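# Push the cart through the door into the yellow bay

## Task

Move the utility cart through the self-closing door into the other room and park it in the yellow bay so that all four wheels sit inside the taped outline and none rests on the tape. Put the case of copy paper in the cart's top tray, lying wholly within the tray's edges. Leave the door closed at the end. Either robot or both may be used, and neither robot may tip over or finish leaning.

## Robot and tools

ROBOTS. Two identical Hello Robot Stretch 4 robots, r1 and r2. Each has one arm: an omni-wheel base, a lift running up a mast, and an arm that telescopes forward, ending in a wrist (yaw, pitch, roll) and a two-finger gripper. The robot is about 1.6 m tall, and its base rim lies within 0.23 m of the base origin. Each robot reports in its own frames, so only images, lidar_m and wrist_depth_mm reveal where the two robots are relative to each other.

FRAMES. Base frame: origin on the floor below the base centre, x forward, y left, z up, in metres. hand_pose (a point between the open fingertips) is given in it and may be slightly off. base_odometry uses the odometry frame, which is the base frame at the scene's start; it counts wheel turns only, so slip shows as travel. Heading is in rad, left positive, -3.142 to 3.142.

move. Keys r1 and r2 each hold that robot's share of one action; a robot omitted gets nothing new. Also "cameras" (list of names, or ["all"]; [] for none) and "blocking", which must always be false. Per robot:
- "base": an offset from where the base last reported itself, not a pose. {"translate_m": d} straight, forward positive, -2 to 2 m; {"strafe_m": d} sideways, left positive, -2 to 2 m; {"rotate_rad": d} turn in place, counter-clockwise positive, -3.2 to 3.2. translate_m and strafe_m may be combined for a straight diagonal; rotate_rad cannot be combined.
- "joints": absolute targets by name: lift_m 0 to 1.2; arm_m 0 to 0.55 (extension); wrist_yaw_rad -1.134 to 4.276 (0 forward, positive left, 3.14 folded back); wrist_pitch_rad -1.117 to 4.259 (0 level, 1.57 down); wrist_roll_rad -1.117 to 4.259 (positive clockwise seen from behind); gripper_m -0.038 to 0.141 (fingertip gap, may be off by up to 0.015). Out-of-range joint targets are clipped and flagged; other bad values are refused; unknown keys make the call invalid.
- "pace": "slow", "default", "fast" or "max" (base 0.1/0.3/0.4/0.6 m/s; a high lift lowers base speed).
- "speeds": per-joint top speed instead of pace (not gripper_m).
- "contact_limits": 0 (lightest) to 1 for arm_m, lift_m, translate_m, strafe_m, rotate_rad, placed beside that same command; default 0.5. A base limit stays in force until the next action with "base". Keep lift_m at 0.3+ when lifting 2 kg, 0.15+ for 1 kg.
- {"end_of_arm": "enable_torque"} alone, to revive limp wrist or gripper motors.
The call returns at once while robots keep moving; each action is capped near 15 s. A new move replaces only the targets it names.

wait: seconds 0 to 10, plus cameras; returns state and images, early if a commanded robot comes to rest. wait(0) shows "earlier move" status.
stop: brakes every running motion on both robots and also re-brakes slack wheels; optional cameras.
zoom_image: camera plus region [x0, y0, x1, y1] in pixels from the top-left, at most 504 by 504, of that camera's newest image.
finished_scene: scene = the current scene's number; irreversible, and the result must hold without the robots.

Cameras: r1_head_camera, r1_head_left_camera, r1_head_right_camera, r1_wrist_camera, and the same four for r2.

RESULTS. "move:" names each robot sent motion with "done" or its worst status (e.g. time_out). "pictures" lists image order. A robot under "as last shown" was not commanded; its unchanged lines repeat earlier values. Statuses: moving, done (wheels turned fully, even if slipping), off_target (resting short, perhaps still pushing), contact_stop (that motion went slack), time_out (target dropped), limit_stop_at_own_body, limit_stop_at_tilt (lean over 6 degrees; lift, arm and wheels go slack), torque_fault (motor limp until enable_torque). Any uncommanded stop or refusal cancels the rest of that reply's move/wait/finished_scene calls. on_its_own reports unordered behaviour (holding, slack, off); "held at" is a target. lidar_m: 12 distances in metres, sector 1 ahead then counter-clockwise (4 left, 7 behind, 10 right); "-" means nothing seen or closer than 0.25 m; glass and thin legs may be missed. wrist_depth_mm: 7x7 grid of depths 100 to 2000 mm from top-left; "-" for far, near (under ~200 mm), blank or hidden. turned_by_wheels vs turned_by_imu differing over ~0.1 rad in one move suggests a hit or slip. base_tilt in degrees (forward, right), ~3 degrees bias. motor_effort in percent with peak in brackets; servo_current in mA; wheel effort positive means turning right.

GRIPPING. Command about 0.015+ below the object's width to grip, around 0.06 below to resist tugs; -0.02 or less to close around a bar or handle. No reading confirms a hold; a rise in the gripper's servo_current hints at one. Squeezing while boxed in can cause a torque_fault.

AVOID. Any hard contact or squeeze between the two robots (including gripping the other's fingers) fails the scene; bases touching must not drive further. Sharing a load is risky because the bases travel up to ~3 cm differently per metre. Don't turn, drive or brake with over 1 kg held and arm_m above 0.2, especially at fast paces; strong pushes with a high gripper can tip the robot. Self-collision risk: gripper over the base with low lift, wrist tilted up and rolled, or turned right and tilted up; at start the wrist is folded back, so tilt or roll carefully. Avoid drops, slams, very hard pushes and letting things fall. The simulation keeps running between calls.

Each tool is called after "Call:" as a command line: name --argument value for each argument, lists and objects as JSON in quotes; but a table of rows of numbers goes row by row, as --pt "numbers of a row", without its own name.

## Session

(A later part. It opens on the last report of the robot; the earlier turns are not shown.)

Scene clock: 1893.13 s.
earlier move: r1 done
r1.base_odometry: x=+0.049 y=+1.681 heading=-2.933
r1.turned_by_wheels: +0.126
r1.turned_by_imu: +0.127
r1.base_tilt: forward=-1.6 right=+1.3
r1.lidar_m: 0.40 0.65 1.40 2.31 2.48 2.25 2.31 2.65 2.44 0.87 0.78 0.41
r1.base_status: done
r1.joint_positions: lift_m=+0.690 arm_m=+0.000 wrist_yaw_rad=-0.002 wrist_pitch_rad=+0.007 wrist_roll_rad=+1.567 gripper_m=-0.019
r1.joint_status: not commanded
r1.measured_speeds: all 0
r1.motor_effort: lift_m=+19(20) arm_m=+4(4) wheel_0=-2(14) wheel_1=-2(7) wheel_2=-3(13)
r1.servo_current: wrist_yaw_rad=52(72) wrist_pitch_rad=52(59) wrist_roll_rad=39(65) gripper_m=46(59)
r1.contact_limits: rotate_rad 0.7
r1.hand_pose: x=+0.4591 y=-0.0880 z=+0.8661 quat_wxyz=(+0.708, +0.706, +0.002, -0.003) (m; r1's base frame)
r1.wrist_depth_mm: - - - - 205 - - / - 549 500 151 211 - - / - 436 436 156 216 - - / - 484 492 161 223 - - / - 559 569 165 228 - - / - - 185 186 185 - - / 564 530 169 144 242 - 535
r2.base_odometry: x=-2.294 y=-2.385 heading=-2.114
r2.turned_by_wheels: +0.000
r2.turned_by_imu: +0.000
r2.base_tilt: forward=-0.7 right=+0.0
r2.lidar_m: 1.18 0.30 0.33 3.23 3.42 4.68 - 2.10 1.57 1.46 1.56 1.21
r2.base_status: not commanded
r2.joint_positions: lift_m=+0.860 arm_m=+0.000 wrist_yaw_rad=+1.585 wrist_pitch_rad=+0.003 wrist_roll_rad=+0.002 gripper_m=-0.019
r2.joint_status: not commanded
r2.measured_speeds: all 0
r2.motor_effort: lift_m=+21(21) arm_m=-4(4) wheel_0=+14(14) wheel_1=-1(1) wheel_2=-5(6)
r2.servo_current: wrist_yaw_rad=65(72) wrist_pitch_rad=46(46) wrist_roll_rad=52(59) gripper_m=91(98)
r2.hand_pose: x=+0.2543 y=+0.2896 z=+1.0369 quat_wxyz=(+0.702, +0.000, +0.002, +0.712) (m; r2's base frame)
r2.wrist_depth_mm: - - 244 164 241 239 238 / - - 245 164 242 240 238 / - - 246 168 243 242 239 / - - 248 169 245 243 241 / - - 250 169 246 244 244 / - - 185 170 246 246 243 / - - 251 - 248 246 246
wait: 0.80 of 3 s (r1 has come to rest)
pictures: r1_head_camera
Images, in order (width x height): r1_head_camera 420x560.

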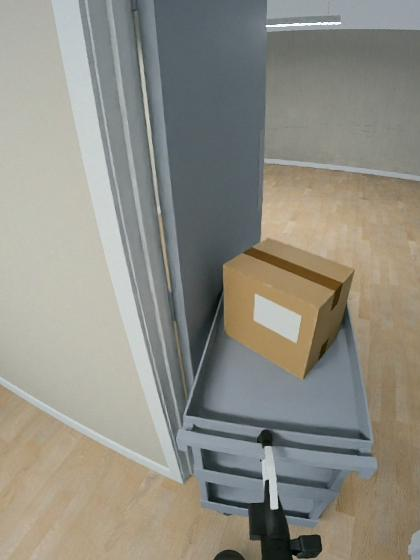

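Call:
move --blocking false --r1 '{"base":{"translate_m":-0.445,"strafe_m":0.07},"pace":"slow","contact_limits":{"translate_m":0.7}}' --cameras '[]'

Call:
wait --seconds 8 --cameras '["r1_head_camera","r1_head_left_camera"]'

Scene clock: 1902.37 s.
move: r1 moving
r1.base_odometry: x=+0.062 y=+1.681 heading=-2.934
r1.turned_by_wheels: +0.000
r1.turned_by_imu: -0.001
r1.base_tilt: forward=-1.5 right=+1.3
r1.lidar_m: 0.42 0.64 1.37 2.32 2.48 2.24 2.27 2.67 2.44 0.88 0.79 0.41
r1.base_status: translate_m moving; strafe_m moving
r1.joint_positions: lift_m=+0.690 arm_m=+0.000 wrist_yaw_rad=-0.002 wrist_pitch_rad=+0.007 wrist_roll_rad=+1.567 gripper_m=-0.019
r1.joint_status: not commanded
r1.measured_speeds: translate_m=-0.051 strafe_m=+0.008 rotate_rad=-0.001 lift_m=+0.000 arm_m=+0.000 wrist_yaw_rad=+0.000 wrist_pitch_rad=+0.000 wrist_roll_rad=+0.000
r1.motor_effort: lift_m=+19(20) arm_m=+0(4) wheel_0=-9(9) wheel_1=-5(6) wheel_2=+7(9)
r1.servo_current: wrist_yaw_rad=33(59) wrist_pitch_rad=46(52) wrist_roll_rad=46(65) gripper_m=46(52)
r1.contact_limits: translate_m 0.7
r1.hand_pose: x=+0.4591 y=-0.0880 z=+0.8661 quat_wxyz=(+0.708, +0.706, +0.002, -0.003) (m; r1's base frame)
r1.wrist_depth_mm: - - - - 206 - - / - 544 488 152 211 - - / - 442 439 156 216 - - / - 492 496 161 221 - - / - 554 574 165 229 - - / - - 183 186 183 - - / 554 525 179 139 242 - 549
r2: as last shown
r2.base_tilt: forward=-0.7 right=+0.1
r2.lidar_m: 1.17 0.33 0.33 3.26 3.41 4.70 - 2.11 1.55 1.49 1.55 1.21
r2.motor_effort: lift_m=+21(21) arm_m=-3(4) wheel_0=+14(14) wheel_1=-1(1) wheel_2=-5(6)
r2.servo_current: wrist_yaw_rad=72(72) wrist_pitch_rad=39(46) wrist_roll_rad=52(52) gripper_m=98(104)
r2.wrist_depth_mm: - - 244 163 240 239 238 / - - 245 164 242 239 237 / - - 247 168 242 242 239 / - - 249 168 245 242 241 / - - 250 169 245 245 243 / - - 185 169 247 245 246 / - - 252 - 248 246 246
pictures: none
No camera images: "cameras" was empty.

Scene clock: 1907.63 s.
earlier move: r1 done
r1.base_odometry: x=+0.499 y=+1.704 heading=-2.933
r1.turned_by_wheels: +0.001
r1.turned_by_imu: +0.002
r1.base_tilt: forward=-1.6 right=+1.3
r1.lidar_m: 0.40 0.41 2.36 2.43 2.01 1.84 1.87 2.34 2.32 1.59 1.05 0.42
r1.base_status: done
r1.joint_positions: lift_m=+0.690 arm_m=+0.000 wrist_yaw_rad=+0.001 wrist_pitch_rad=+0.007 wrist_roll_rad=+1.567 gripper_m=-0.019
r1.joint_status: not commanded
r1.measured_speeds: all 0
r1.motor_effort: lift_m=+19(20) arm_m=-4(4) wheel_0=+0(9) wheel_1=-3(7) wheel_2=+4(10)
r1.servo_current: wrist_yaw_rad=52(65) wrist_pitch_rad=46(59) wrist_roll_rad=52(65) gripper_m=46(59)
r1.contact_limits: translate_m 0.7
r1.hand_pose: x=+0.4594 y=-0.0870 z=+0.8661 quat_wxyz=(+0.708, +0.706, +0.003, -0.002) (m; r1's base frame)
r1.wrist_depth_mm: - - - 216 218 1499 - / - - 585 219 220 - - / - 473 449 223 224 - - / - 473 480 166 228 - - / - 530 535 168 231 - - / - - 569 185 233 - - / - - 154 139 236 - -
r2.base_odometry: x=-2.294 y=-2.385 heading=-2.114
r2.turned_by_wheels: +0.000
r2.turned_by_imu: +0.001
r2.base_tilt: forward=-0.6 right=+0.0
r2.lidar_m: 1.15 0.31 0.32 3.26 3.41 4.71 - 2.12 1.56 1.48 1.56 1.20
r2.base_status: not commanded
r2.joint_positions: lift_m=+0.860 arm_m=+0.000 wrist_yaw_rad=+1.585 wrist_pitch_rad=+0.003 wrist_roll_rad=+0.002 gripper_m=-0.019
r2.joint_status: not commanded
r2.measured_speeds: all 0
r2.motor_effort: lift_m=+21(21) arm_m=-4(4) wheel_0=+14(14) wheel_1=-1(1) wheel_2=-5(6)
r2.servo_current: wrist_yaw_rad=59(78) wrist_pitch_rad=39(59) wrist_roll_rad=39(65) gripper_m=91(104)
r2.hand_pose: x=+0.2543 y=+0.2896 z=+1.0369 quat_wxyz=(+0.702, +0.000, +0.002, +0.712) (m; r2's base frame)
r2.wrist_depth_mm: - - 245 164 241 240 238 / - - 245 165 242 240 238 / - - 247 168 243 241 240 / - - 248 169 244 242 242 / - - 251 169 245 244 242 / - - 185 169 246 245 244 / - - 252 - 248 247 246
wait: 5.27 of 8 s (r1 has come to rest)
pictures: r1_head_camera, r1_head_left_camera
Images, in order (width x height): r1_head_camera 420x560, r1_head_left_camera 420x672.

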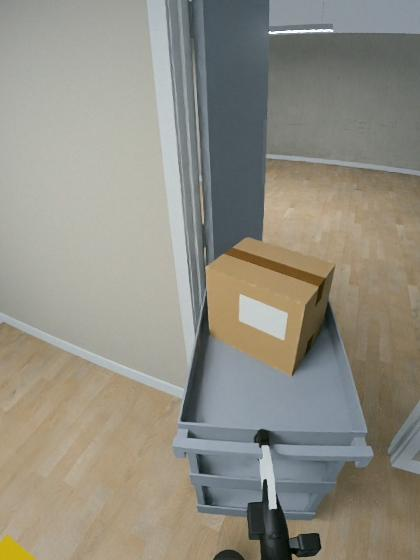

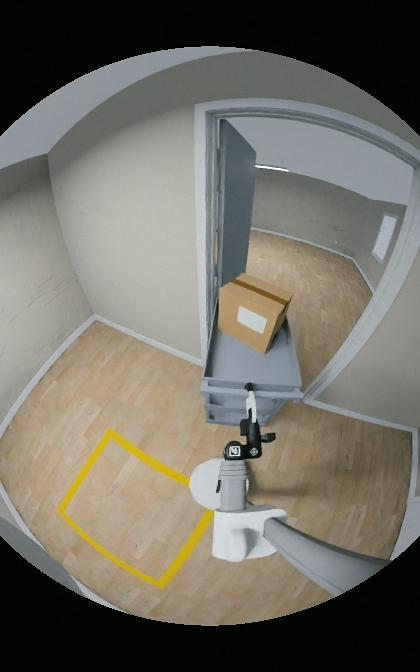

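Call:
move --blocking false --r1 '{"base":{"translate_m":-0.401,"strafe_m":0.334},"pace":"slow","contact_limits":{"translate_m":0.7}}' --cameras '[]'

Call:
wait --seconds 8 --cameras '["r1_head_camera","r1_head_left_camera"]'

Scene clock: 1918.53 s.
move: r1 moving
r1.base_odometry: x=+0.511 y=+1.698 heading=-2.933
r1.turned_by_wheels: +0.000
r1.turned_by_imu: +0.000
r1.base_tilt: forward=-1.5 right=+1.2
r1.lidar_m: 0.39 0.45 2.39 2.42 1.99 1.82 1.84 2.35 2.32 1.59 1.08 0.42
r1.base_status: translate_m moving; strafe_m moving
r1.joint_positions: lift_m=+0.690 arm_m=+0.000 wrist_yaw_rad=+0.001 wrist_pitch_rad=+0.007 wrist_roll_rad=+1.567 gripper_m=-0.019
r1.joint_status: not commanded
r1.measured_speeds: translate_m=-0.041 strafe_m=+0.033 rotate_rad=+0.000 lift_m=+0.000 arm_m=+0.000 wrist_yaw_rad=+0.000 wrist_pitch_rad=+0.000 wrist_roll_rad=+0.000
r1.motor_effort: lift_m=+19(19) arm_m=-3(4) wheel_0=-10(10) wheel_1=+1(5) wheel_2=+9(9)
r1.servo_current: wrist_yaw_rad=59(59) wrist_pitch_rad=46(52) wrist_roll_rad=59(59) gripper_m=46(52)
r1.contact_limits: translate_m 0.7
r1.hand_pose: x=+0.4594 y=-0.0870 z=+0.8661 quat_wxyz=(+0.708, +0.706, +0.003, -0.002) (m; r1's base frame)
r1.wrist_depth_mm: - - - - 219 1576 - / - - 591 163 222 - - / - 469 452 165 225 - - / - 473 480 167 229 - - / - 530 535 169 231 - - / - - 580 186 183 - - / - - 154 138 237 - -
r2: as last shown
r2.turned_by_imu: +0.000
r2.base_tilt: forward=-0.7 right=+0.0
r2.lidar_m: 1.16 0.33 0.31 3.26 3.40 4.66 - 2.12 1.55 1.48 1.57 1.23
r2.motor_effort: lift_m=+21(21) arm_m=-4(4) wheel_0=+13(14) wheel_1=-1(1) wheel_2=-5(5)
r2.servo_current: wrist_yaw_rad=65(72) wrist_pitch_rad=39(46) wrist_roll_rad=46(59) gripper_m=91(98)
r2.wrist_depth_mm: - - 245 164 241 239 238 / - - 245 164 242 240 238 / - - 247 168 244 242 240 / - - 248 168 244 244 241 / - - 251 169 245 244 243 / - - 186 169 246 246 245 / - - 252 - 248 245 246
pictures: none
No camera images: "cameras" was empty.

Scene clock: 1924.47 s.
earlier move: r1 done
r1.base_odometry: x=+0.960 y=+1.460 heading=-2.934
r1.turned_by_wheels: +0.000
r1.turned_by_imu: -0.001
r1.base_tilt: forward=-1.5 right=+1.3
r1.lidar_m: 0.43 1.83 2.24 2.24 1.47 1.35 1.35 1.72 2.48 2.36 0.45 0.39
r1.base_status: done
r1.joint_positions: lift_m=+0.690 arm_m=+0.000 wrist_yaw_rad=-0.001 wrist_pitch_rad=+0.007 wrist_roll_rad=+1.567 gripper_m=-0.019
r1.joint_status: not commanded
r1.measured_speeds: all 0
r1.motor_effort: lift_m=+19(20) arm_m=-4(4) wheel_0=-6(12) wheel_1=+3(5) wheel_2=+1(9)
r1.servo_current: wrist_yaw_rad=46(72) wrist_pitch_rad=52(59) wrist_roll_rad=59(65) gripper_m=46(59)
r1.contact_limits: translate_m 0.7
r1.hand_pose: x=+0.4592 y=-0.0878 z=+0.8661 quat_wxyz=(+0.708, +0.706, +0.002, -0.003) (m; r1's base frame)
r1.wrist_depth_mm: - 512 492 131 187 - - / - 415 421 - 196 - - / - 449 452 144 205 - - / - 525 535 153 215 - - / - - 615 159 226 - - / - - 180 187 182 1464 - / - - 154 136 249 - 1229
r2.base_odometry: x=-2.294 y=-2.385 heading=-2.114
r2.turned_by_wheels: +0.000
r2.turned_by_imu: +0.001
r2.base_tilt: forward=-0.7 right=+0.0
r2.lidar_m: 1.15 0.33 0.32 3.24 3.42 4.70 - 2.06 1.55 1.48 1.55 1.21
r2.base_status: not commanded
r2.joint_positions: lift_m=+0.860 arm_m=+0.000 wrist_yaw_rad=+1.585 wrist_pitch_rad=+0.003 wrist_roll_rad=+0.002 gripper_m=-0.019
r2.joint_status: not commanded
r2.measured_speeds: all 0
r2.motor_effort: lift_m=+21(21) arm_m=-4(4) wheel_0=+13(15) wheel_1=-1(1) wheel_2=-5(6)
r2.servo_current: wrist_yaw_rad=52(78) wrist_pitch_rad=46(52) wrist_roll_rad=52(65) gripper_m=91(104)
r2.hand_pose: x=+0.2543 y=+0.2896 z=+1.0369 quat_wxyz=(+0.702, +0.000, +0.002, +0.712) (m; r2's base frame)
r2.wrist_depth_mm: - - 243 163 239 238 238 / - - 245 164 241 241 238 / - - 246 168 243 241 239 / - - 248 169 244 243 241 / - - 250 169 246 244 244 / - - 186 170 247 245 245 / - - 253 - 249 246 246
wait: 5.93 of 8 s (r1 has come to rest)
pictures: r1_head_camera, r1_head_left_camera
Images, in order (width x height): r1_head_camera 420x560, r1_head_left_camera 420x672.

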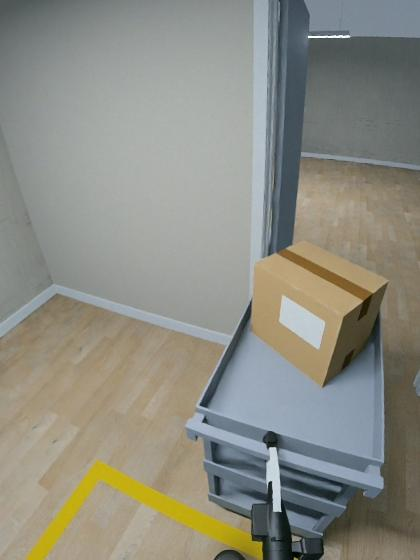

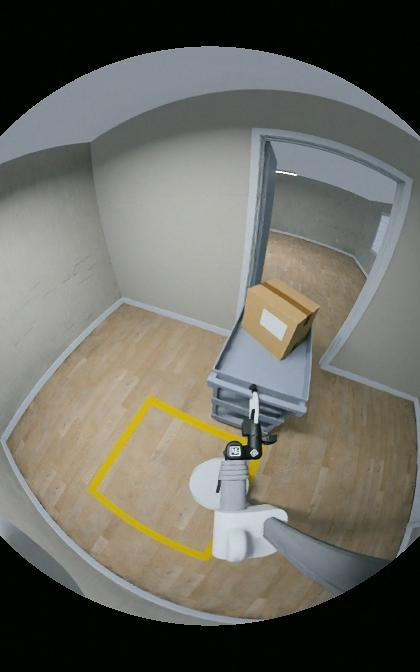

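Call:
move --blocking false --r1 '{"base":{"rotate_rad":0.2},"pace":"slow","contact_limits":{"rotate_rad":0.7}}' --cameras '[]'

Call:
wait --seconds 3 --cameras '["r1_head_camera","r1_head_left_camera"]'

Scene clock: 1991.07 s.
move: r1 moving
r1.base_odometry: x=+0.960 y=+1.460 heading=-2.811
r1.turned_by_wheels: +0.122
r1.turned_by_imu: +0.122
r1.base_tilt: forward=-1.6 right=+1.3
r1.lidar_m: 0.44 2.05 2.24 1.94 1.39 1.33 1.40 1.93 2.46 2.08 0.39 0.37
r1.base_status: rotate_rad moving
r1.joint_positions: lift_m=+0.690 arm_m=+0.000 wrist_yaw_rad=-0.005 wrist_pitch_rad=+0.007 wrist_roll_rad=+1.567 gripper_m=-0.019
r1.joint_status: not commanded
r1.measured_speeds: translate_m=+0.001 strafe_m=+0.002 rotate_rad=+0.419 lift_m=+0.000 arm_m=+0.000 wrist_yaw_rad=+0.000 wrist_pitch_rad=+0.000 wrist_roll_rad=+0.000
r1.motor_effort: lift_m=+19(20) arm_m=-4(4) wheel_0=-10(12) wheel_1=-3(7) wheel_2=-7(10)
r1.servo_current: wrist_yaw_rad=33(72) wrist_pitch_rad=46(59) wrist_roll_rad=65(65) gripper_m=39(52)
r1.contact_limits: rotate_rad 0.7
r1.hand_pose: x=+0.4588 y=-0.0889 z=+0.8661 quat_wxyz=(+0.708, +0.706, +0.001, -0.004) (m; r1's base frame)
r1.wrist_depth_mm: - 384 384 110 167 168 - / - 404 410 118 179 180 - / - 480 500 127 191 - - / - - 585 136 206 - - / - - - 148 224 - - / - - 181 187 182 1576 1308 / - 130 154 132 263 - 1229
r2: as last shown
r2.turned_by_imu: +0.000
r2.base_tilt: forward=-0.7 right=+0.1
r2.lidar_m: 1.14 0.33 0.32 3.25 3.42 4.69 - 2.12 1.55 1.49 1.58 1.22
r2.motor_effort: lift_m=+21(21) arm_m=-4(4) wheel_0=+14(14) wheel_1=-1(1) wheel_2=-6(6)
r2.servo_current: wrist_yaw_rad=65(78) wrist_pitch_rad=46(46) wrist_roll_rad=59(59) gripper_m=98(98)
r2.wrist_depth_mm: - - 243 164 240 240 238 / - - 246 165 241 240 238 / - - 246 168 243 242 240 / - - 248 168 244 244 241 / - - 251 169 247 243 243 / - - 186 169 246 246 244 / - - 253 - 249 246 246
pictures: none
No camera images: "cameras" was empty.

Scene clock: 1991.73 s.
earlier move: r1 done
r1.base_odometry: x=+0.960 y=+1.460 heading=-2.734
r1.turned_by_wheels: +0.077
r1.turned_by_imu: +0.078
r1.base_tilt: forward=-1.6 right=+1.3
r1.lidar_m: 0.45 2.21 2.21 1.77 1.36 1.32 1.43 2.11 2.46 1.96 0.31 0.33
r1.base_status: done
r1.joint_positions: lift_m=+0.690 arm_m=+0.000 wrist_yaw_rad=-0.003 wrist_pitch_rad=+0.007 wrist_roll_rad=+1.567 gripper_m=-0.019
r1.joint_status: not commanded
r1.measured_speeds: all 0
r1.motor_effort: lift_m=+20(20) arm_m=-1(4) wheel_0=+0(12) wheel_1=-3(7) wheel_2=-4(10)
r1.servo_current: wrist_yaw_rad=59(72) wrist_pitch_rad=46(59) wrist_roll_rad=52(65) gripper_m=46(52)
r1.contact_limits: rotate_rad 0.7
r1.hand_pose: x=+0.4590 y=-0.0882 z=+0.8661 quat_wxyz=(+0.708, +0.706, +0.002, -0.004) (m; r1's base frame)
r1.wrist_depth_mm: - 366 366 - 140 141 - / - 436 449 - 155 152 - / - 539 549 - 169 170 - / - - - 108 191 549 - / - - - 119 219 1576 521 / - - 181 179 182 1661 1229 / - 130 161 135 180 349 355
r2.base_odometry: x=-2.294 y=-2.385 heading=-2.114
r2.turned_by_wheels: +0.000
r2.turned_by_imu: +0.000
r2.base_tilt: forward=-0.7 right=+0.1
r2.lidar_m: 1.16 0.34 0.31 3.26 3.40 4.69 - 2.13 1.55 1.48 1.55 1.21
r2.base_status: not commanded
r2.joint_positions: lift_m=+0.860 arm_m=+0.000 wrist_yaw_rad=+1.585 wrist_pitch_rad=+0.003 wrist_roll_rad=+0.002 gripper_m=-0.019
r2.joint_status: not commanded
r2.measured_speeds: all 0
r2.motor_effort: lift_m=+21(21) arm_m=-4(4) wheel_0=+14(14) wheel_1=-1(1) wheel_2=-5(6)
r2.servo_current: wrist_yaw_rad=72(78) wrist_pitch_rad=52(52) wrist_roll_rad=46(65) gripper_m=98(104)
r2.hand_pose: x=+0.2543 y=+0.2896 z=+1.0369 quat_wxyz=(+0.702, +0.000, +0.002, +0.712) (m; r2's base frame)
r2.wrist_depth_mm: - - 243 164 240 238 238 / - - 245 164 242 239 238 / - - 247 168 243 241 240 / - - 248 168 245 242 241 / - - 250 169 246 244 242 / - - 185 169 246 246 244 / - - 252 - 249 247 246
wait: 0.67 of 3 s (r1 has come to rest)
pictures: r1_head_camera, r1_head_left_camera
Images, in order (width x height): r1_head_camera 420x560, r1_head_left_camera 420x672.

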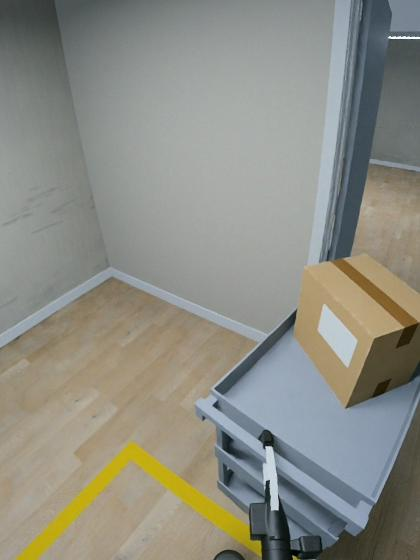

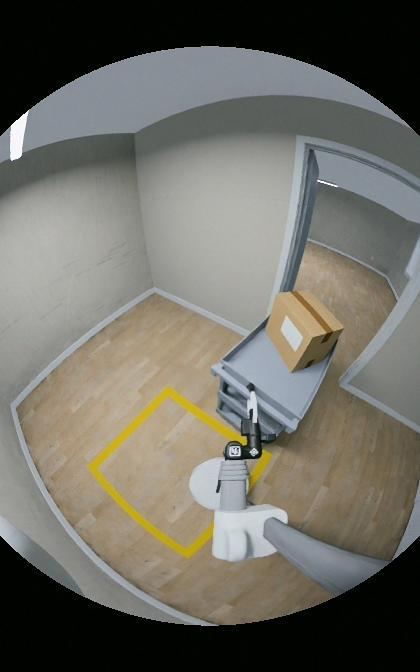

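Call:
move --blocking false --r1 '{"base":{"translate_m":-0.363,"strafe_m":0.354},"pace":"slow","contact_limits":{"translate_m":0.7}}' --cameras '[]'

Call:
wait --seconds 8 --cameras '["r1_head_camera","r1_head_left_camera"]'

Scene clock: 1998.70 s.
move: r1 moving
r1.base_odometry: x=+0.972 y=+1.456 heading=-2.734
r1.turned_by_wheels: +0.000
r1.turned_by_imu: +0.000
r1.base_tilt: forward=-1.6 right=+1.3
r1.lidar_m: 0.44 2.23 2.23 1.79 1.36 1.32 1.41 2.09 2.47 1.94 0.37 0.32
r1.base_status: translate_m moving; strafe_m moving
r1.joint_positions: lift_m=+0.690 arm_m=+0.000 wrist_yaw_rad=-0.003 wrist_pitch_rad=+0.007 wrist_roll_rad=+1.567 gripper_m=-0.019
r1.joint_status: not commanded
r1.measured_speeds: translate_m=-0.037 strafe_m=+0.035 rotate_rad=-0.001 lift_m=+0.000 arm_m=+0.000 wrist_yaw_rad=+0.000 wrist_pitch_rad=+0.000 wrist_roll_rad=+0.000
r1.motor_effort: lift_m=+19(20) arm_m=+1(4) wheel_0=-12(12) wheel_1=+0(3) wheel_2=+6(7)
r1.servo_current: wrist_yaw_rad=65(72) wrist_pitch_rad=59(65) wrist_roll_rad=46(59) gripper_m=46(52)
r1.contact_limits: translate_m 0.7
r1.hand_pose: x=+0.4590 y=-0.0882 z=+0.8661 quat_wxyz=(+0.708, +0.706, +0.002, -0.004) (m; r1's base frame)
r1.wrist_depth_mm: - 366 364 - 146 147 - / - 430 439 - 158 156 - / - 525 554 103 174 172 - / - - - 114 195 204 - / - - - - 220 1537 - / - - 181 - 182 1661 1205 / - - 160 127 289 351 357
r2: as last shown
r2.base_tilt: forward=-0.7 right=+0.0
r2.lidar_m: 1.15 0.31 0.32 3.24 3.42 4.72 - 2.11 1.54 1.48 1.55 1.20
r2.servo_current: wrist_yaw_rad=65(78) wrist_pitch_rad=39(46) wrist_roll_rad=65(65) gripper_m=98(104)
r2.wrist_depth_mm: - - 244 163 241 238 238 / - - 245 165 241 239 238 / - - 248 168 243 243 240 / - - 249 168 244 242 241 / - - 251 169 246 244 243 / - - 185 170 246 247 244 / - - 251 - 249 246 246
pictures: none
No camera images: "cameras" was empty.

Scene clock: 2004.53 s.
earlier move: r1 done
r1.base_odometry: x=+1.434 y=+1.279 heading=-2.734
r1.turned_by_wheels: +0.000
r1.turned_by_imu: +0.000
r1.base_tilt: forward=-1.6 right=+1.3
r1.lidar_m: 0.46 2.20 2.14 1.13 0.86 0.82 0.89 1.33 2.56 2.60 0.31 0.31
r1.base_status: done
r1.joint_positions: lift_m=+0.690 arm_m=+0.000 wrist_yaw_rad=-0.003 wrist_pitch_rad=+0.007 wrist_roll_rad=+1.568 gripper_m=-0.019
r1.joint_status: not commanded
r1.measured_speeds: all 0
r1.motor_effort: lift_m=+19(20) arm_m=-4(4) wheel_0=-5(12) wheel_1=+2(5) wheel_2=+3(7)
r1.servo_current: wrist_yaw_rad=59(72) wrist_pitch_rad=46(65) wrist_roll_rad=46(72) gripper_m=46(59)
r1.contact_limits: translate_m 0.7
r1.hand_pose: x=+0.4590 y=-0.0882 z=+0.8660 quat_wxyz=(+0.708, +0.706, +0.002, -0.004) (m; r1's base frame)
r1.wrist_depth_mm: 1537 379 387 - - 127 - / - 488 496 - - 139 - / - - - - - 160 - / - - - - 183 559 - / - - - 108 218 1576 1281 / - - - 132 180 1661 1160 / - - 180 135 330 359 1182
r2.base_odometry: x=-2.294 y=-2.385 heading=-2.114
r2.turned_by_wheels: +0.000
r2.turned_by_imu: +0.001
r2.base_tilt: forward=-0.7 right=+0.0
r2.lidar_m: 1.15 0.33 0.32 3.24 3.40 4.73 - 2.14 1.58 1.48 1.57 1.23
r2.base_status: not commanded
r2.joint_positions: lift_m=+0.860 arm_m=+0.000 wrist_yaw_rad=+1.585 wrist_pitch_rad=+0.003 wrist_roll_rad=+0.002 gripper_m=-0.019
r2.joint_status: not commanded
r2.measured_speeds: all 0
r2.motor_effort: lift_m=+21(21) arm_m=-4(4) wheel_0=+14(14) wheel_1=-1(1) wheel_2=-5(6)
r2.servo_current: wrist_yaw_rad=65(78) wrist_pitch_rad=46(52) wrist_roll_rad=59(65) gripper_m=91(104)
r2.hand_pose: x=+0.2543 y=+0.2896 z=+1.0369 quat_wxyz=(+0.702, +0.000, +0.002, +0.712) (m; r2's base frame)
r2.wrist_depth_mm: - - 245 164 240 239 238 / - - 246 165 242 241 238 / - - 247 168 244 242 240 / - - 249 168 245 242 242 / - - 249 169 246 244 242 / - - 186 169 246 245 244 / - - 252 - 247 246 246
wait: 5.83 of 8 s (r1 has come to rest)
pictures: r1_head_camera, r1_head_left_camera
Images, in order (width x height): r1_head_camera 420x560, r1_head_left_camera 420x672.

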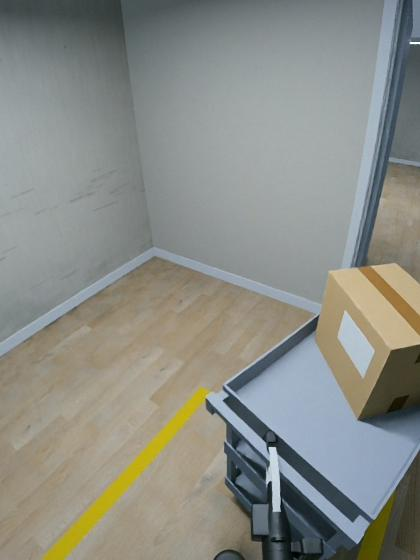

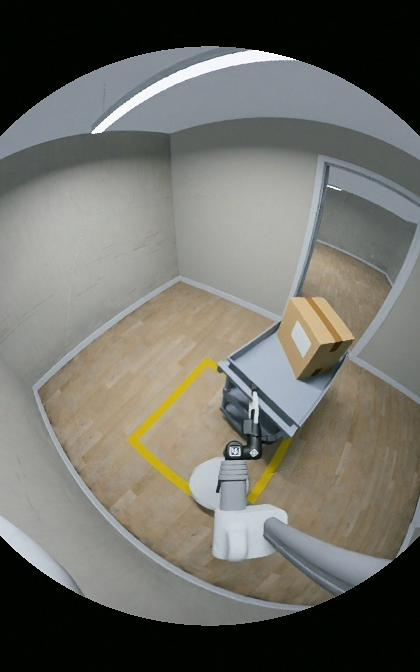

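Call:
move --blocking false --r1 '{"base":{"translate_m":-0.339,"strafe_m":0.315},"pace":"slow","contact_limits":{"translate_m":0.7}}' --cameras '[]'

Call:
wait --seconds 8 --cameras '["r1_head_camera","r1_head_left_camera","r1_head_right_camera"]'

Scene clock: 2019.40 s.
move: r1 moving
r1.base_odometry: x=+1.446 y=+1.275 heading=-2.734
r1.turned_by_wheels: +0.000
r1.turned_by_imu: +0.000
r1.base_tilt: forward=-1.6 right=+1.3
r1.lidar_m: 0.46 2.18 2.12 1.11 0.86 0.82 0.88 1.26 2.56 2.62 0.31 0.32
r1.base_status: translate_m moving; strafe_m moving
r1.joint_positions: lift_m=+0.690 arm_m=+0.000 wrist_yaw_rad=-0.003 wrist_pitch_rad=+0.008 wrist_roll_rad=+1.568 gripper_m=-0.019
r1.joint_status: not commanded
r1.measured_speeds: translate_m=-0.037 strafe_m=+0.034 rotate_rad=+0.000 lift_m=+0.000 arm_m=+0.000 wrist_yaw_rad=+0.000 wrist_pitch_rad=+0.000 wrist_roll_rad=+0.000
r1.motor_effort: lift_m=+19(19) arm_m=-4(4) wheel_0=-7(11) wheel_1=+2(4) wheel_2=+5(6)
r1.servo_current: wrist_yaw_rad=59(59) wrist_pitch_rad=52(52) wrist_roll_rad=39(59) gripper_m=52(52)
r1.contact_limits: translate_m 0.7
r1.hand_pose: x=+0.4590 y=-0.0882 z=+0.8660 quat_wxyz=(+0.708, +0.706, +0.002, -0.004) (m; r1's base frame)
r1.wrist_depth_mm: 1537 382 387 - - 127 - / - 488 500 - - 140 - / - - - - 158 160 - / - - - - 185 559 - / - - - 109 217 1618 1281 / - - - 132 179 1661 1138 / - - 180 135 330 359 1160
r2: as last shown
r2.turned_by_imu: +0.000
r2.base_tilt: forward=-0.7 right=+0.1
r2.lidar_m: 1.17 0.32 0.32 3.26 3.43 4.69 - 2.10 1.56 1.48 1.57 1.20
r2.servo_current: wrist_yaw_rad=78(78) wrist_pitch_rad=39(46) wrist_roll_rad=59(59) gripper_m=91(98)
r2.wrist_depth_mm: - - 243 163 241 239 236 / - - 246 164 242 240 239 / - - 247 168 244 241 240 / - - 249 169 245 243 242 / - - 250 169 246 245 243 / - - 186 170 246 245 244 / - - 253 - 248 246 245
pictures: none
No camera images: "cameras" was empty.

Scene clock: 2024.77 s.
earlier move: r1 done
r1.base_odometry: x=+1.870 y=+1.124 heading=-2.734
r1.turned_by_wheels: +0.000
r1.turned_by_imu: +0.000
r1.base_tilt: forward=-1.6 right=+1.3
r1.lidar_m: 0.47 2.12 1.26 0.54 0.40 0.39 0.42 0.62 2.20 2.80 0.31 0.33
r1.base_status: done
r1.joint_positions: lift_m=+0.690 arm_m=+0.000 wrist_yaw_rad=-0.003 wrist_pitch_rad=+0.008 wrist_roll_rad=+1.568 gripper_m=-0.019
r1.joint_status: not commanded
r1.measured_speeds: all 0
r1.motor_effort: lift_m=+19(20) arm_m=-4(4) wheel_0=-5(11) wheel_1=+2(5) wheel_2=+3(7)
r1.servo_current: wrist_yaw_rad=52(72) wrist_pitch_rad=46(59) wrist_roll_rad=39(72) gripper_m=52(59)
r1.contact_limits: translate_m 0.7
r1.hand_pose: x=+0.4590 y=-0.0882 z=+0.8658 quat_wxyz=(+0.708, +0.706, +0.002, -0.004) (m; r1's base frame)
r1.wrist_depth_mm: - 410 418 - - - - / - - - - - - - / - - - - - - - / - - - - - 1430 - / - - - - - 1618 1281 / - - 189 116 175 377 382 / - - 180 136 180 1499 1229
r2.base_odometry: x=-2.294 y=-2.385 heading=-2.114
r2.turned_by_wheels: +0.000
r2.turned_by_imu: +0.001
r2.base_tilt: forward=-0.7 right=+0.1
r2.lidar_m: 1.16 0.32 0.32 3.25 3.42 4.74 - 2.10 1.57 1.47 1.56 1.21
r2.base_status: not commanded
r2.joint_positions: lift_m=+0.860 arm_m=+0.000 wrist_yaw_rad=+1.585 wrist_pitch_rad=+0.003 wrist_roll_rad=+0.002 gripper_m=-0.019
r2.joint_status: not commanded
r2.measured_speeds: all 0
r2.motor_effort: lift_m=+21(21) arm_m=-4(4) wheel_0=+13(14) wheel_1=-1(1) wheel_2=-5(6)
r2.servo_current: wrist_yaw_rad=65(78) wrist_pitch_rad=39(52) wrist_roll_rad=52(59) gripper_m=91(104)
r2.hand_pose: x=+0.2543 y=+0.2896 z=+1.0369 quat_wxyz=(+0.702, +0.000, +0.002, +0.712) (m; r2's base frame)
r2.wrist_depth_mm: - - 245 164 240 238 238 / - - 245 164 242 241 239 / - - 247 168 243 241 239 / - - 248 168 245 243 242 / - - 249 169 246 245 242 / - - 185 169 245 247 244 / - - 253 - 248 246 246
wait: 5.37 of 8 s (r1 has come to rest)
pictures: r1_head_camera, r1_head_left_camera, r1_head_right_camera
Images, in order (width x height): r1_head_camera 420x560, r1_head_left_camera 420x672, r1_head_right_camera 420x672.

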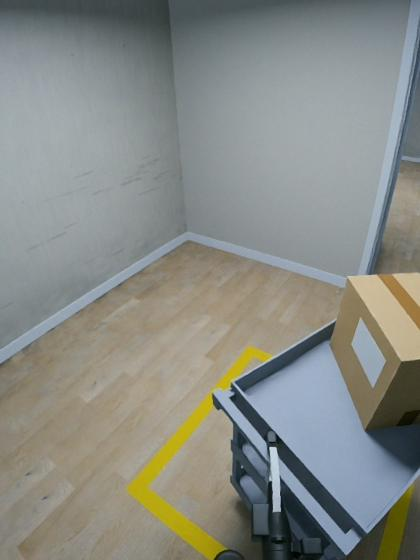

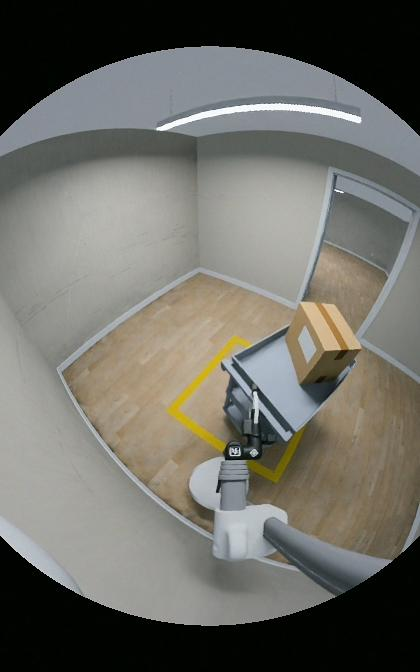

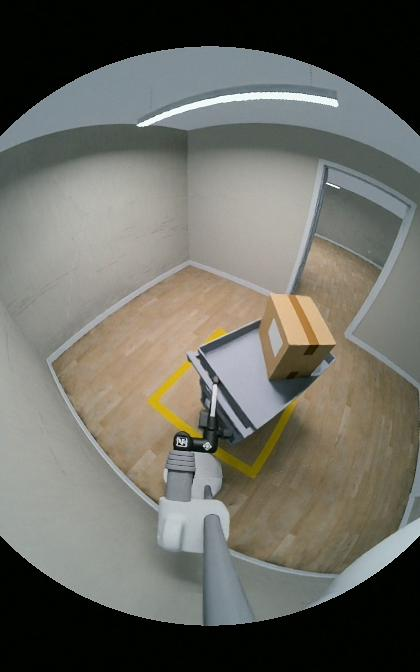

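Call:
zoom_image --camera "r1_head_left_camera" --region '[150, 280, 370, 500]'

Call:
zoom_image --camera "r1_head_camera" --region '[100, 320, 420, 560]'

Scaled by 2.291 from the camera's 420x672 image, which has a finer 600x960 frame.

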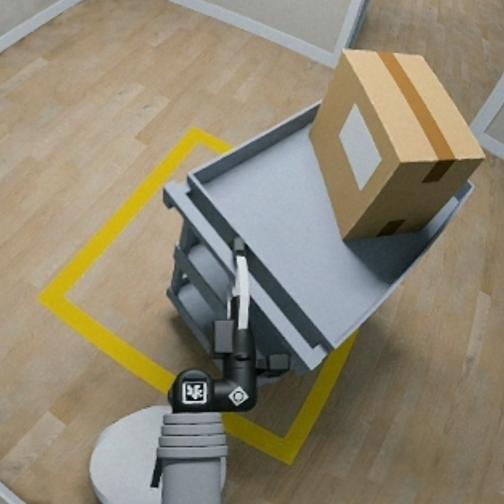

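Scaled by 1.575 from the camera's 420x560 image, which has a finer 600x800 frame.

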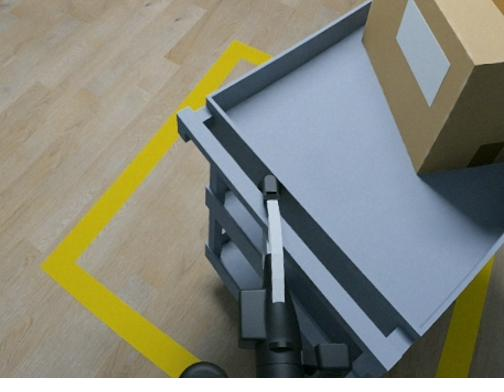

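Call:
move --blocking false --r1 '{"base":{"translate_m":-0.09,"strafe_m":-0.07},"pace":"slow","contact_limits":{"translate_m":0.7}}' --cameras '[]'

Call:
wait --seconds 4 --cameras '["r1_head_camera","r1_head_left_camera"]'

Call:
zoom_image --camera "r1_head_left_camera" --region '[150, 280, 370, 500]'

Scene clock: 2049.83 s.
move: r1 moving
r1.base_odometry: x=+1.876 y=+1.136 heading=-2.734
r1.turned_by_wheels: +0.000
r1.turned_by_imu: +0.000
r1.base_tilt: forward=-1.6 right=+1.3
r1.lidar_m: 0.45 2.14 1.24 0.52 0.38 0.37 0.42 0.64 2.17 2.78 0.31 0.31
r1.base_status: translate_m moving; strafe_m moving
r1.joint_positions: lift_m=+0.690 arm_m=+0.000 wrist_yaw_rad=-0.003 wrist_pitch_rad=+0.008 wrist_roll_rad=+1.568 gripper_m=-0.019
r1.joint_status: not commanded
r1.measured_speeds: translate_m=-0.041 strafe_m=-0.033 rotate_rad=+0.003 lift_m=+0.000 arm_m=+0.000 wrist_yaw_rad=+0.000 wrist_pitch_rad=+0.000 wrist_roll_rad=+0.000
r1.motor_effort: lift_m=+19(20) arm_m=-4(4) wheel_0=+6(6) wheel_1=-7(8) wheel_2=+7(7)
r1.servo_current: wrist_yaw_rad=59(78) wrist_pitch_rad=52(59) wrist_roll_rad=59(59) gripper_m=46(52)
r1.contact_limits: translate_m 0.7
r1.hand_pose: x=+0.4590 y=-0.0882 z=+0.8658 quat_wxyz=(+0.708, +0.706, +0.002, -0.004) (m; r1's base frame)
r1.wrist_depth_mm: - 410 413 - - - - / - - 574 - - - - / - - - - - - - / - - - - - 189 - / - - - - - 1618 1281 / - - 189 116 175 375 382 / - - 180 124 179 1537 1229
r2: as last shown
r2.turned_by_imu: +0.000
r2.base_tilt: forward=-0.7 right=+0.0
r2.lidar_m: 1.17 0.31 0.33 3.25 3.40 4.69 - 2.09 1.57 1.47 1.57 1.22
r2.motor_effort: lift_m=+21(21) arm_m=-3(4) wheel_0=+14(14) wheel_1=-1(1) wheel_2=-5(5)
r2.servo_current: wrist_yaw_rad=59(78) wrist_pitch_rad=39(46) wrist_roll_rad=52(52) gripper_m=91(98)
r2.wrist_depth_mm: - - 244 164 240 239 238 / - - 246 164 242 240 238 / - - 246 168 243 242 240 / - - 249 168 246 242 241 / - - 250 169 246 243 244 / - - 185 170 246 245 245 / - - 253 - 248 246 246
pictures: none
No camera images: "cameras" was empty.

Scene clock: 2051.70 s.
earlier move: r1 done
r1.base_odometry: x=+1.925 y=+1.224 heading=-2.733
r1.turned_by_wheels: +0.001
r1.turned_by_imu: +0.000
r1.base_tilt: forward=-1.6 right=+1.3
r1.lidar_m: 0.43 2.22 1.17 0.49 0.36 0.35 0.39 0.54 2.03 2.69 0.32 0.31
r1.base_status: done
r1.joint_positions: lift_m=+0.690 arm_m=+0.000 wrist_yaw_rad=+0.002 wrist_pitch_rad=+0.008 wrist_roll_rad=+1.568 gripper_m=-0.019
r1.joint_status: not commanded
r1.measured_speeds: all 0
r1.motor_effort: lift_m=+20(20) arm_m=-4(4) wheel_0=+8(10) wheel_1=-1(9) wheel_2=+5(7)
r1.servo_current: wrist_yaw_rad=26(78) wrist_pitch_rad=52(59) wrist_roll_rad=59(78) gripper_m=52(52)
r1.contact_limits: translate_m 0.7
r1.hand_pose: x=+0.4594 y=-0.0869 z=+0.8658 quat_wxyz=(+0.708, +0.706, +0.004, -0.002) (m; r1's base frame)
r1.wrist_depth_mm: 1921 392 384 - - 122 - / - 525 500 - - 132 - / - - - - - 150 - / - - - - 178 192 - / - - - 108 213 1537 1281 / - - - 117 181 1618 1160 / - - 180 144 181 359 1160
r2.base_odometry: x=-2.294 y=-2.385 heading=-2.114
r2.turned_by_wheels: +0.000
r2.turned_by_imu: +0.000
r2.base_tilt: forward=-0.7 right=+0.1
r2.lidar_m: 1.15 0.36 0.32 3.25 3.42 4.71 - 2.10 1.56 1.49 1.55 1.22
r2.base_status: not commanded
r2.joint_positions: lift_m=+0.860 arm_m=+0.000 wrist_yaw_rad=+1.585 wrist_pitch_rad=+0.003 wrist_roll_rad=+0.002 gripper_m=-0.019
r2.joint_status: not commanded
r2.measured_speeds: all 0
r2.motor_effort: lift_m=+21(21) arm_m=-4(4) wheel_0=+14(14) wheel_1=-1(1) wheel_2=-5(5)
r2.servo_current: wrist_yaw_rad=59(78) wrist_pitch_rad=46(52) wrist_roll_rad=46(59) gripper_m=85(104)
r2.hand_pose: x=+0.2543 y=+0.2896 z=+1.0369 quat_wxyz=(+0.702, +0.000, +0.002, +0.712) (m; r2's base frame)
r2.wrist_depth_mm: - - 243 164 241 238 237 / - - 246 164 242 240 238 / - - 246 169 244 242 240 / - - 248 168 244 243 241 / - - 249 169 245 244 243 / - - 185 169 246 245 244 / - - 251 - 249 245 246
wait: 1.87 of 4 s (r1 has come to rest)
pictures: r1_head_camera, r1_head_left_camera
Images, in order (width x height): r1_head_camera 420x560, r1_head_left_camera 420x672.

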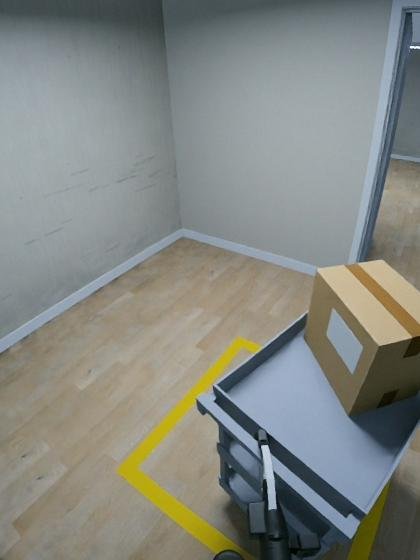

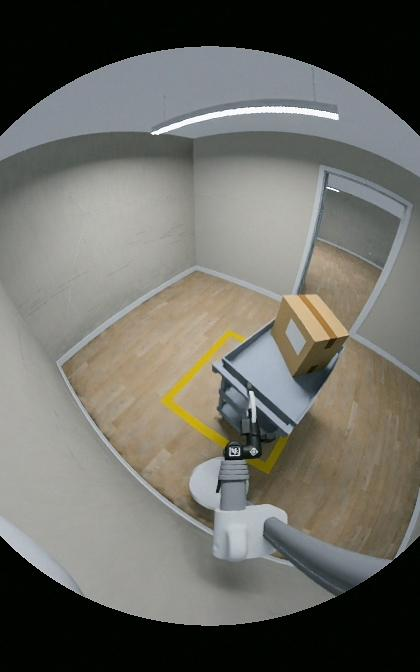

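Scaled by 2.291 from the camera's 420x672 image, which has a finer 600x960 frame.

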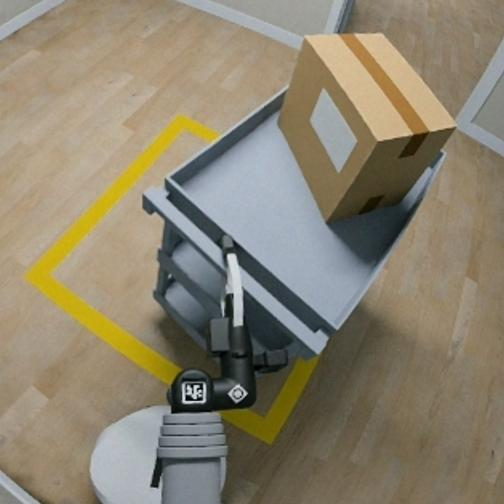

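Call:
move --blocking false --r1 '{"joints":{"gripper_m":0.14}}' --cameras '[]'

Call:
wait --seconds 2 --cameras '[]'

Call:
move --blocking false --r1 '{"base":{"translate_m":-0.114,"strafe_m":-0.043},"pace":"slow","contact_limits":{"translate_m":0.2}}' --cameras '[]'

Call:
wait --seconds 4 --cameras '["r1_head_camera","r1_head_left_camera"]'

Scene clock: 2072.30 s.
move: r1 moving
r1.base_odometry: x=+1.925 y=+1.224 heading=-2.733
r1.turned_by_wheels: +0.000
r1.turned_by_imu: +0.000
r1.base_tilt: forward=-1.6 right=+1.3
r1.lidar_m: 0.44 2.22 1.14 0.48 0.37 0.34 0.37 0.55 2.03 2.69 0.38 0.32
r1.base_status: not commanded
r1.joint_positions: lift_m=+0.690 arm_m=+0.000 wrist_yaw_rad=+0.002 wrist_pitch_rad=+0.008 wrist_roll_rad=+1.568 gripper_m=+0.005
r1.joint_status: gripper_m moving
r1.measured_speeds: all 0
r1.motor_effort: lift_m=+19(20) arm_m=-3(4) wheel_0=+8(8) wheel_1=-1(1) wheel_2=+5(5)
r1.servo_current: wrist_yaw_rad=46(65) wrist_pitch_rad=52(59) wrist_roll_rad=39(52) gripper_m=85(85)
r1.contact_limits: translate_m 0.7
r1.hand_pose: x=+0.4594 y=-0.0869 z=+0.8658 quat_wxyz=(+0.708, +0.706, +0.004, -0.002) (m; r1's base frame)
r1.wrist_depth_mm: 1921 379 382 - - 124 - / - 525 496 - - 134 - / - - - - - 156 - / - - - - 182 539 - / - - - 109 218 1618 1255 / - - - - 183 1661 1138 / - - 162 132 172 364 1182
r2: as last shown
r2.base_tilt: forward=-0.7 right=+0.0
r2.lidar_m: 1.16 0.32 0.31 3.25 3.41 4.69 - 2.11 1.53 1.50 1.56 1.23
r2.motor_effort: lift_m=+21(21) arm_m=-4(4) wheel_0=+14(14) wheel_1=-1(1) wheel_2=-5(6)
r2.servo_current: wrist_yaw_rad=65(78) wrist_pitch_rad=46(46) wrist_roll_rad=46(59) gripper_m=91(98)
r2.wrist_depth_mm: - - 244 163 240 238 237 / - - 246 165 241 240 238 / - - 247 168 243 241 240 / - - 249 169 243 242 242 / - - 250 169 246 244 244 / - - 185 169 246 245 243 / - - 252 - 248 247 246
pictures: none
No camera images: "cameras" was empty.

Scene clock: 2074.23 s.
earlier move: r1 done
r1.base_odometry: x=+1.925 y=+1.224 heading=-2.733
r1.turned_by_wheels: +0.000
r1.turned_by_imu: +0.000
r1.base_tilt: forward=-1.6 right=+1.3
r1.lidar_m: 0.44 2.24 1.14 0.47 0.35 0.34 0.38 0.57 2.02 2.70 0.43 0.31
r1.base_status: not commanded
r1.joint_positions: lift_m=+0.690 arm_m=+0.000 wrist_yaw_rad=+0.002 wrist_pitch_rad=+0.008 wrist_roll_rad=+1.568 gripper_m=+0.140
r1.joint_status: all done
r1.measured_speeds: all 0
r1.motor_effort: lift_m=+19(20) arm_m=-4(4) wheel_0=+8(8) wheel_1=-1(1) wheel_2=+4(5)
r1.servo_current: wrist_yaw_rad=59(65) wrist_pitch_rad=59(65) wrist_roll_rad=52(65) gripper_m=46(104)
r1.contact_limits: translate_m 0.7
r1.hand_pose: x=+0.4594 y=-0.0869 z=+0.8658 quat_wxyz=(+0.708, +0.706, +0.004, -0.002) (m; r1's base frame)
r1.wrist_depth_mm: - 384 384 - - 125 - / - 535 504 - - 136 - / - - - - - 158 - / - - - - 189 535 - / - - - 110 219 1661 1308 / - - - 138 183 1618 1182 / - - 183 140 178 362 1229
r2.base_odometry: x=-2.294 y=-2.385 heading=-2.114
r2.turned_by_wheels: +0.000
r2.turned_by_imu: +0.000
r2.base_tilt: forward=-0.7 right=+0.1
r2.lidar_m: 1.15 0.33 0.30 3.24 3.39 4.70 - 2.13 1.56 1.49 1.58 1.21
r2.base_status: not commanded
r2.joint_positions: lift_m=+0.860 arm_m=+0.000 wrist_yaw_rad=+1.585 wrist_pitch_rad=+0.003 wrist_roll_rad=+0.002 gripper_m=-0.019
r2.joint_status: not commanded
r2.measured_speeds: all 0
r2.motor_effort: lift_m=+21(21) arm_m=-4(4) wheel_0=+14(14) wheel_1=-1(1) wheel_2=-5(6)
r2.servo_current: wrist_yaw_rad=72(78) wrist_pitch_rad=39(46) wrist_roll_rad=59(59) gripper_m=98(98)
r2.hand_pose: x=+0.2543 y=+0.2896 z=+1.0369 quat_wxyz=(+0.702, +0.000, +0.002, +0.712) (m; r2's base frame)
r2.wrist_depth_mm: - - 245 164 240 239 238 / - - 246 164 242 240 238 / - - 247 168 244 242 240 / - - 248 168 244 243 242 / - - 250 169 245 243 243 / - - 185 170 246 246 244 / - - 252 - 249 246 246
wait: 1.93 of 2 s (r1 has come to rest)
pictures: none
No camera images: "cameras" was empty.

Scene clock: 2074.73 s.
move: r1 moving
r1.base_odometry: x=+1.934 y=+1.234 heading=-2.733
r1.turned_by_wheels: +0.000
r1.turned_by_imu: +0.000
r1.base_tilt: forward=-1.6 right=+1.3
r1.lidar_m: 0.44 2.27 1.07 0.47 0.34 0.34 0.36 0.56 1.97 2.69 2.53 0.33
r1.base_status: translate_m moving; strafe_m moving
r1.joint_positions: lift_m=+0.690 arm_m=+0.000 wrist_yaw_rad=+0.002 wrist_pitch_rad=+0.006 wrist_roll_rad=+1.568 gripper_m=+0.140
r1.joint_status: not commanded
r1.measured_speeds: translate_m=-0.047 strafe_m=-0.020 rotate_rad=+0.005 lift_m=+0.000 arm_m=+0.000 wrist_yaw_rad=+0.000 wrist_pitch_rad=+0.000 wrist_roll_rad=+0.000
r1.motor_effort: lift_m=+19(20) arm_m=+5(5) wheel_0=-1(7) wheel_1=-5(6) wheel_2=+6(8)
r1.servo_current: wrist_yaw_rad=39(65) wrist_pitch_rad=46(59) wrist_roll_rad=39(52) gripper_m=39(46)
r1.contact_limits: translate_m 0.2
r1.hand_pose: x=+0.4593 y=-0.0869 z=+0.8664 quat_wxyz=(+0.708, +0.706, +0.003, -0.001) (m; r1's base frame)
r1.wrist_depth_mm: - 379 384 - - 127 - / - 525 500 - - 143 - / - - - - - 163 - / - - - - 190 569 - / - - - 114 227 1576 1281 / - 211 - - 255 194 1205 / - - - 144 375 1430 1205
r2: as last shown
r2.base_tilt: forward=-0.7 right=+0.0
r2.lidar_m: 1.16 0.32 0.33 3.26 3.42 4.73 - 2.10 1.56 1.48 1.56 1.21
r2.servo_current: wrist_yaw_rad=72(72) wrist_pitch_rad=33(46) wrist_roll_rad=59(59) gripper_m=98(98)
r2.wrist_depth_mm: - - 244 163 241 240 238 / - - 245 164 242 240 239 / - - 248 168 243 240 240 / - - 248 168 244 243 241 / - - 250 169 245 244 243 / - - 185 170 246 246 245 / - - 253 - 249 247 247
pictures: none
No camera images: "cameras" was empty.

Scene clock: 2076.67 s.
earlier move: r1 done
r1.base_odometry: x=+2.012 y=+1.309 heading=-2.734
r1.turned_by_wheels: -0.001
r1.turned_by_imu: -0.001
r1.base_tilt: forward=-1.6 right=+1.3
r1.lidar_m: 0.48 2.34 0.95 0.39 0.28 0.28 0.31 0.46 1.64 2.62 2.56 0.37
r1.base_status: done
r1.joint_positions: lift_m=+0.690 arm_m=+0.000 wrist_yaw_rad=+0.002 wrist_pitch_rad=+0.006 wrist_roll_rad=+1.568 gripper_m=+0.140
r1.joint_status: not commanded
r1.measured_speeds: all 0
r1.motor_effort: lift_m=+19(20) arm_m=+5(5) wheel_0=-4(7) wheel_1=-3(8) wheel_2=+2(8)
r1.servo_current: wrist_yaw_rad=52(72) wrist_pitch_rad=46(59) wrist_roll_rad=52(65) gripper_m=46(46)
r1.contact_limits: translate_m 0.2
r1.hand_pose: x=+0.4593 y=-0.0869 z=+0.8664 quat_wxyz=(+0.708, +0.706, +0.003, -0.001) (m; r1's base frame)
r1.wrist_depth_mm: - 415 415 121 - - - / - 473 459 118 - - - / - - 640 142 213 - - / - - - 166 247 1863 - / - - - - 297 1808 - / - 209 - - 191 196 - / - - - 142 480 1708 1138
r2.base_odometry: x=-2.294 y=-2.385 heading=-2.114
r2.turned_by_wheels: +0.000
r2.turned_by_imu: +0.000
r2.base_tilt: forward=-0.7 right=+0.1
r2.lidar_m: 1.15 0.33 0.32 3.26 3.39 4.71 - 2.13 1.57 1.47 1.56 1.20
r2.base_status: not commanded
r2.joint_positions: lift_m=+0.860 arm_m=+0.000 wrist_yaw_rad=+1.585 wrist_pitch_rad=+0.003 wrist_roll_rad=+0.002 gripper_m=-0.019
r2.joint_status: not commanded
r2.measured_speeds: all 0
r2.motor_effort: lift_m=+21(21) arm_m=-4(4) wheel_0=+13(14) wheel_1=-1(1) wheel_2=-6(6)
r2.servo_current: wrist_yaw_rad=59(78) wrist_pitch_rad=39(46) wrist_roll_rad=52(65) gripper_m=98(98)
r2.hand_pose: x=+0.2543 y=+0.2896 z=+1.0369 quat_wxyz=(+0.702, +0.000, +0.002, +0.712) (m; r2's base frame)
r2.wrist_depth_mm: - - 244 164 241 239 237 / - - 246 165 242 240 239 / - - 248 168 244 241 240 / - - 248 169 245 243 242 / - - 250 169 245 244 242 / - - 185 170 246 246 245 / - - 252 - 248 247 245
wait: 1.93 of 4 s (r1 has come to rest)
pictures: r1_head_camera, r1_head_left_camera
Images, in order (width x height): r1_head_camera 420x560, r1_head_left_camera 420x672.

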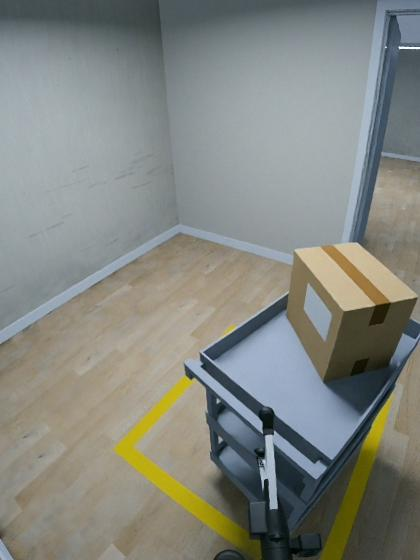

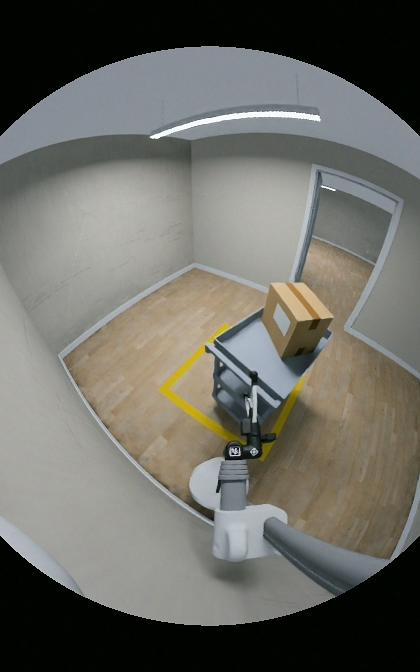

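Call:
move --blocking false --r1 '{"joints":{"wrist_yaw_rad":0.7},"speeds":{"wrist_yaw_rad":0.5}}' --cameras '[]'

Call:
wait --seconds 2.5 --cameras '["r1_head_camera"]'

Scene clock: 2086.00 s.
move: r1 moving
r1.base_odometry: x=+2.012 y=+1.309 heading=-2.734
r1.turned_by_wheels: +0.000
r1.turned_by_imu: +0.000
r1.base_tilt: forward=-1.6 right=+1.2
r1.lidar_m: 0.43 2.31 0.95 0.37 0.28 0.28 0.30 0.46 1.63 2.61 2.56 0.37
r1.base_status: not commanded
r1.joint_positions: lift_m=+0.690 arm_m=+0.000 wrist_yaw_rad=+0.206 wrist_pitch_rad=+0.006 wrist_roll_rad=+1.568 gripper_m=+0.140
r1.joint_status: wrist_yaw_rad moving
r1.measured_speeds: translate_m=+0.000 strafe_m=+0.000 rotate_rad=+0.000 lift_m=+0.000 arm_m=+0.000 wrist_yaw_rad=+0.492 wrist_pitch_rad=+0.000 wrist_roll_rad=+0.000
r1.motor_effort: lift_m=+20(20) arm_m=+5(5) wheel_0=-4(4) wheel_1=-3(4) wheel_2=+2(2)
r1.servo_current: wrist_yaw_rad=59(72) wrist_pitch_rad=46(52) wrist_roll_rad=65(65) gripper_m=39(46)
r1.contact_limits: translate_m 0.2
r1.hand_pose: x=+0.4710 y=-0.0267 z=+0.8664 quat_wxyz=(+0.705, +0.702, +0.075, +0.071) (m; r1's base frame)
r1.wrist_depth_mm: - 496 473 104 175 175 - / - - - 123 203 - - / - - - 159 239 1808 - / - - - - 306 1661 - / - - - - 477 1576 - / - 209 - 462 455 196 1255 / - - - 150 - 1808 1255
r2: as last shown
r2.lidar_m: 1.15 0.34 0.33 3.26 3.41 4.68 - 2.13 1.55 1.49 1.56 1.22
r2.motor_effort: lift_m=+21(21) arm_m=-4(4) wheel_0=+14(14) wheel_1=+0(1) wheel_2=-5(6)
r2.servo_current: wrist_yaw_rad=65(78) wrist_pitch_rad=39(46) wrist_roll_rad=39(59) gripper_m=98(98)
r2.wrist_depth_mm: - - 245 164 240 239 237 / - - 246 164 243 241 238 / - - 246 169 242 242 240 / - - 248 169 245 242 241 / - - 250 169 246 244 243 / - - 185 169 246 246 245 / - - 252 - 248 246 245
pictures: none
No camera images: "cameras" was empty.

Scene clock: 2087.37 s.
earlier move: r1 done
r1.base_odometry: x=+2.012 y=+1.309 heading=-2.734
r1.turned_by_wheels: +0.000
r1.turned_by_imu: +0.000
r1.base_tilt: forward=-1.6 right=+1.2
r1.lidar_m: 0.41 2.35 0.93 0.38 0.28 0.28 0.31 0.47 1.60 2.59 2.55 0.37
r1.base_status: not commanded
r1.joint_positions: lift_m=+0.690 arm_m=+0.000 wrist_yaw_rad=+0.697 wrist_pitch_rad=+0.006 wrist_roll_rad=+1.568 gripper_m=+0.140
r1.joint_status: all done
r1.measured_speeds: all 0
r1.motor_effort: lift_m=+19(20) arm_m=+5(5) wheel_0=-4(5) wheel_1=-3(4) wheel_2=+2(2)
r1.servo_current: wrist_yaw_rad=52(72) wrist_pitch_rad=39(52) wrist_roll_rad=59(65) gripper_m=39(52)
r1.contact_limits: translate_m 0.2
r1.hand_pose: x=+0.4480 y=+0.1182 z=+0.8664 quat_wxyz=(+0.666, +0.663, +0.243, +0.240) (m; r1's base frame)
r1.wrist_depth_mm: - - - 384 377 392 394 / - - - 394 - 1708 1205 / - - - - - 1756 1255 / - - - - - 1756 1255 / - - - - - 1618 1229 / - 210 - - - 196 1205 / - - - 149 - 1808 1255
r2.base_odometry: x=-2.294 y=-2.385 heading=-2.114
r2.turned_by_wheels: +0.000
r2.turned_by_imu: +0.000
r2.base_tilt: forward=-0.7 right=+0.1
r2.lidar_m: 1.15 0.33 0.31 3.24 3.40 4.70 - 2.09 1.54 1.50 1.58 1.20
r2.base_status: not commanded
r2.joint_positions: lift_m=+0.860 arm_m=+0.000 wrist_yaw_rad=+1.585 wrist_pitch_rad=+0.003 wrist_roll_rad=+0.002 gripper_m=-0.019
r2.joint_status: not commanded
r2.measured_speeds: all 0
r2.motor_effort: lift_m=+21(21) arm_m=-4(4) wheel_0=+14(14) wheel_1=-1(1) wheel_2=-5(6)
r2.servo_current: wrist_yaw_rad=65(78) wrist_pitch_rad=39(46) wrist_roll_rad=46(59) gripper_m=91(98)
r2.hand_pose: x=+0.2543 y=+0.2896 z=+1.0369 quat_wxyz=(+0.702, +0.000, +0.002, +0.712) (m; r2's base frame)
r2.wrist_depth_mm: - - 244 163 241 239 237 / - - 246 165 242 240 239 / - - 248 168 244 241 241 / - - 248 168 245 243 241 / - - 249 169 247 244 243 / - - 186 170 246 246 244 / - - 253 - 249 246 246
wait: 1.37 of 2.5 s (r1 has come to rest)
pictures: r1_head_camera
Images, in order (width x height): r1_head_camera 420x560.

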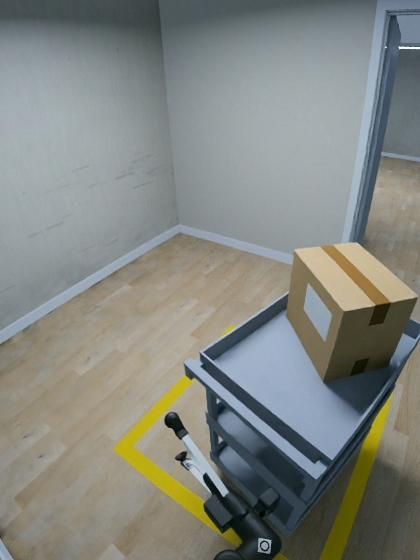

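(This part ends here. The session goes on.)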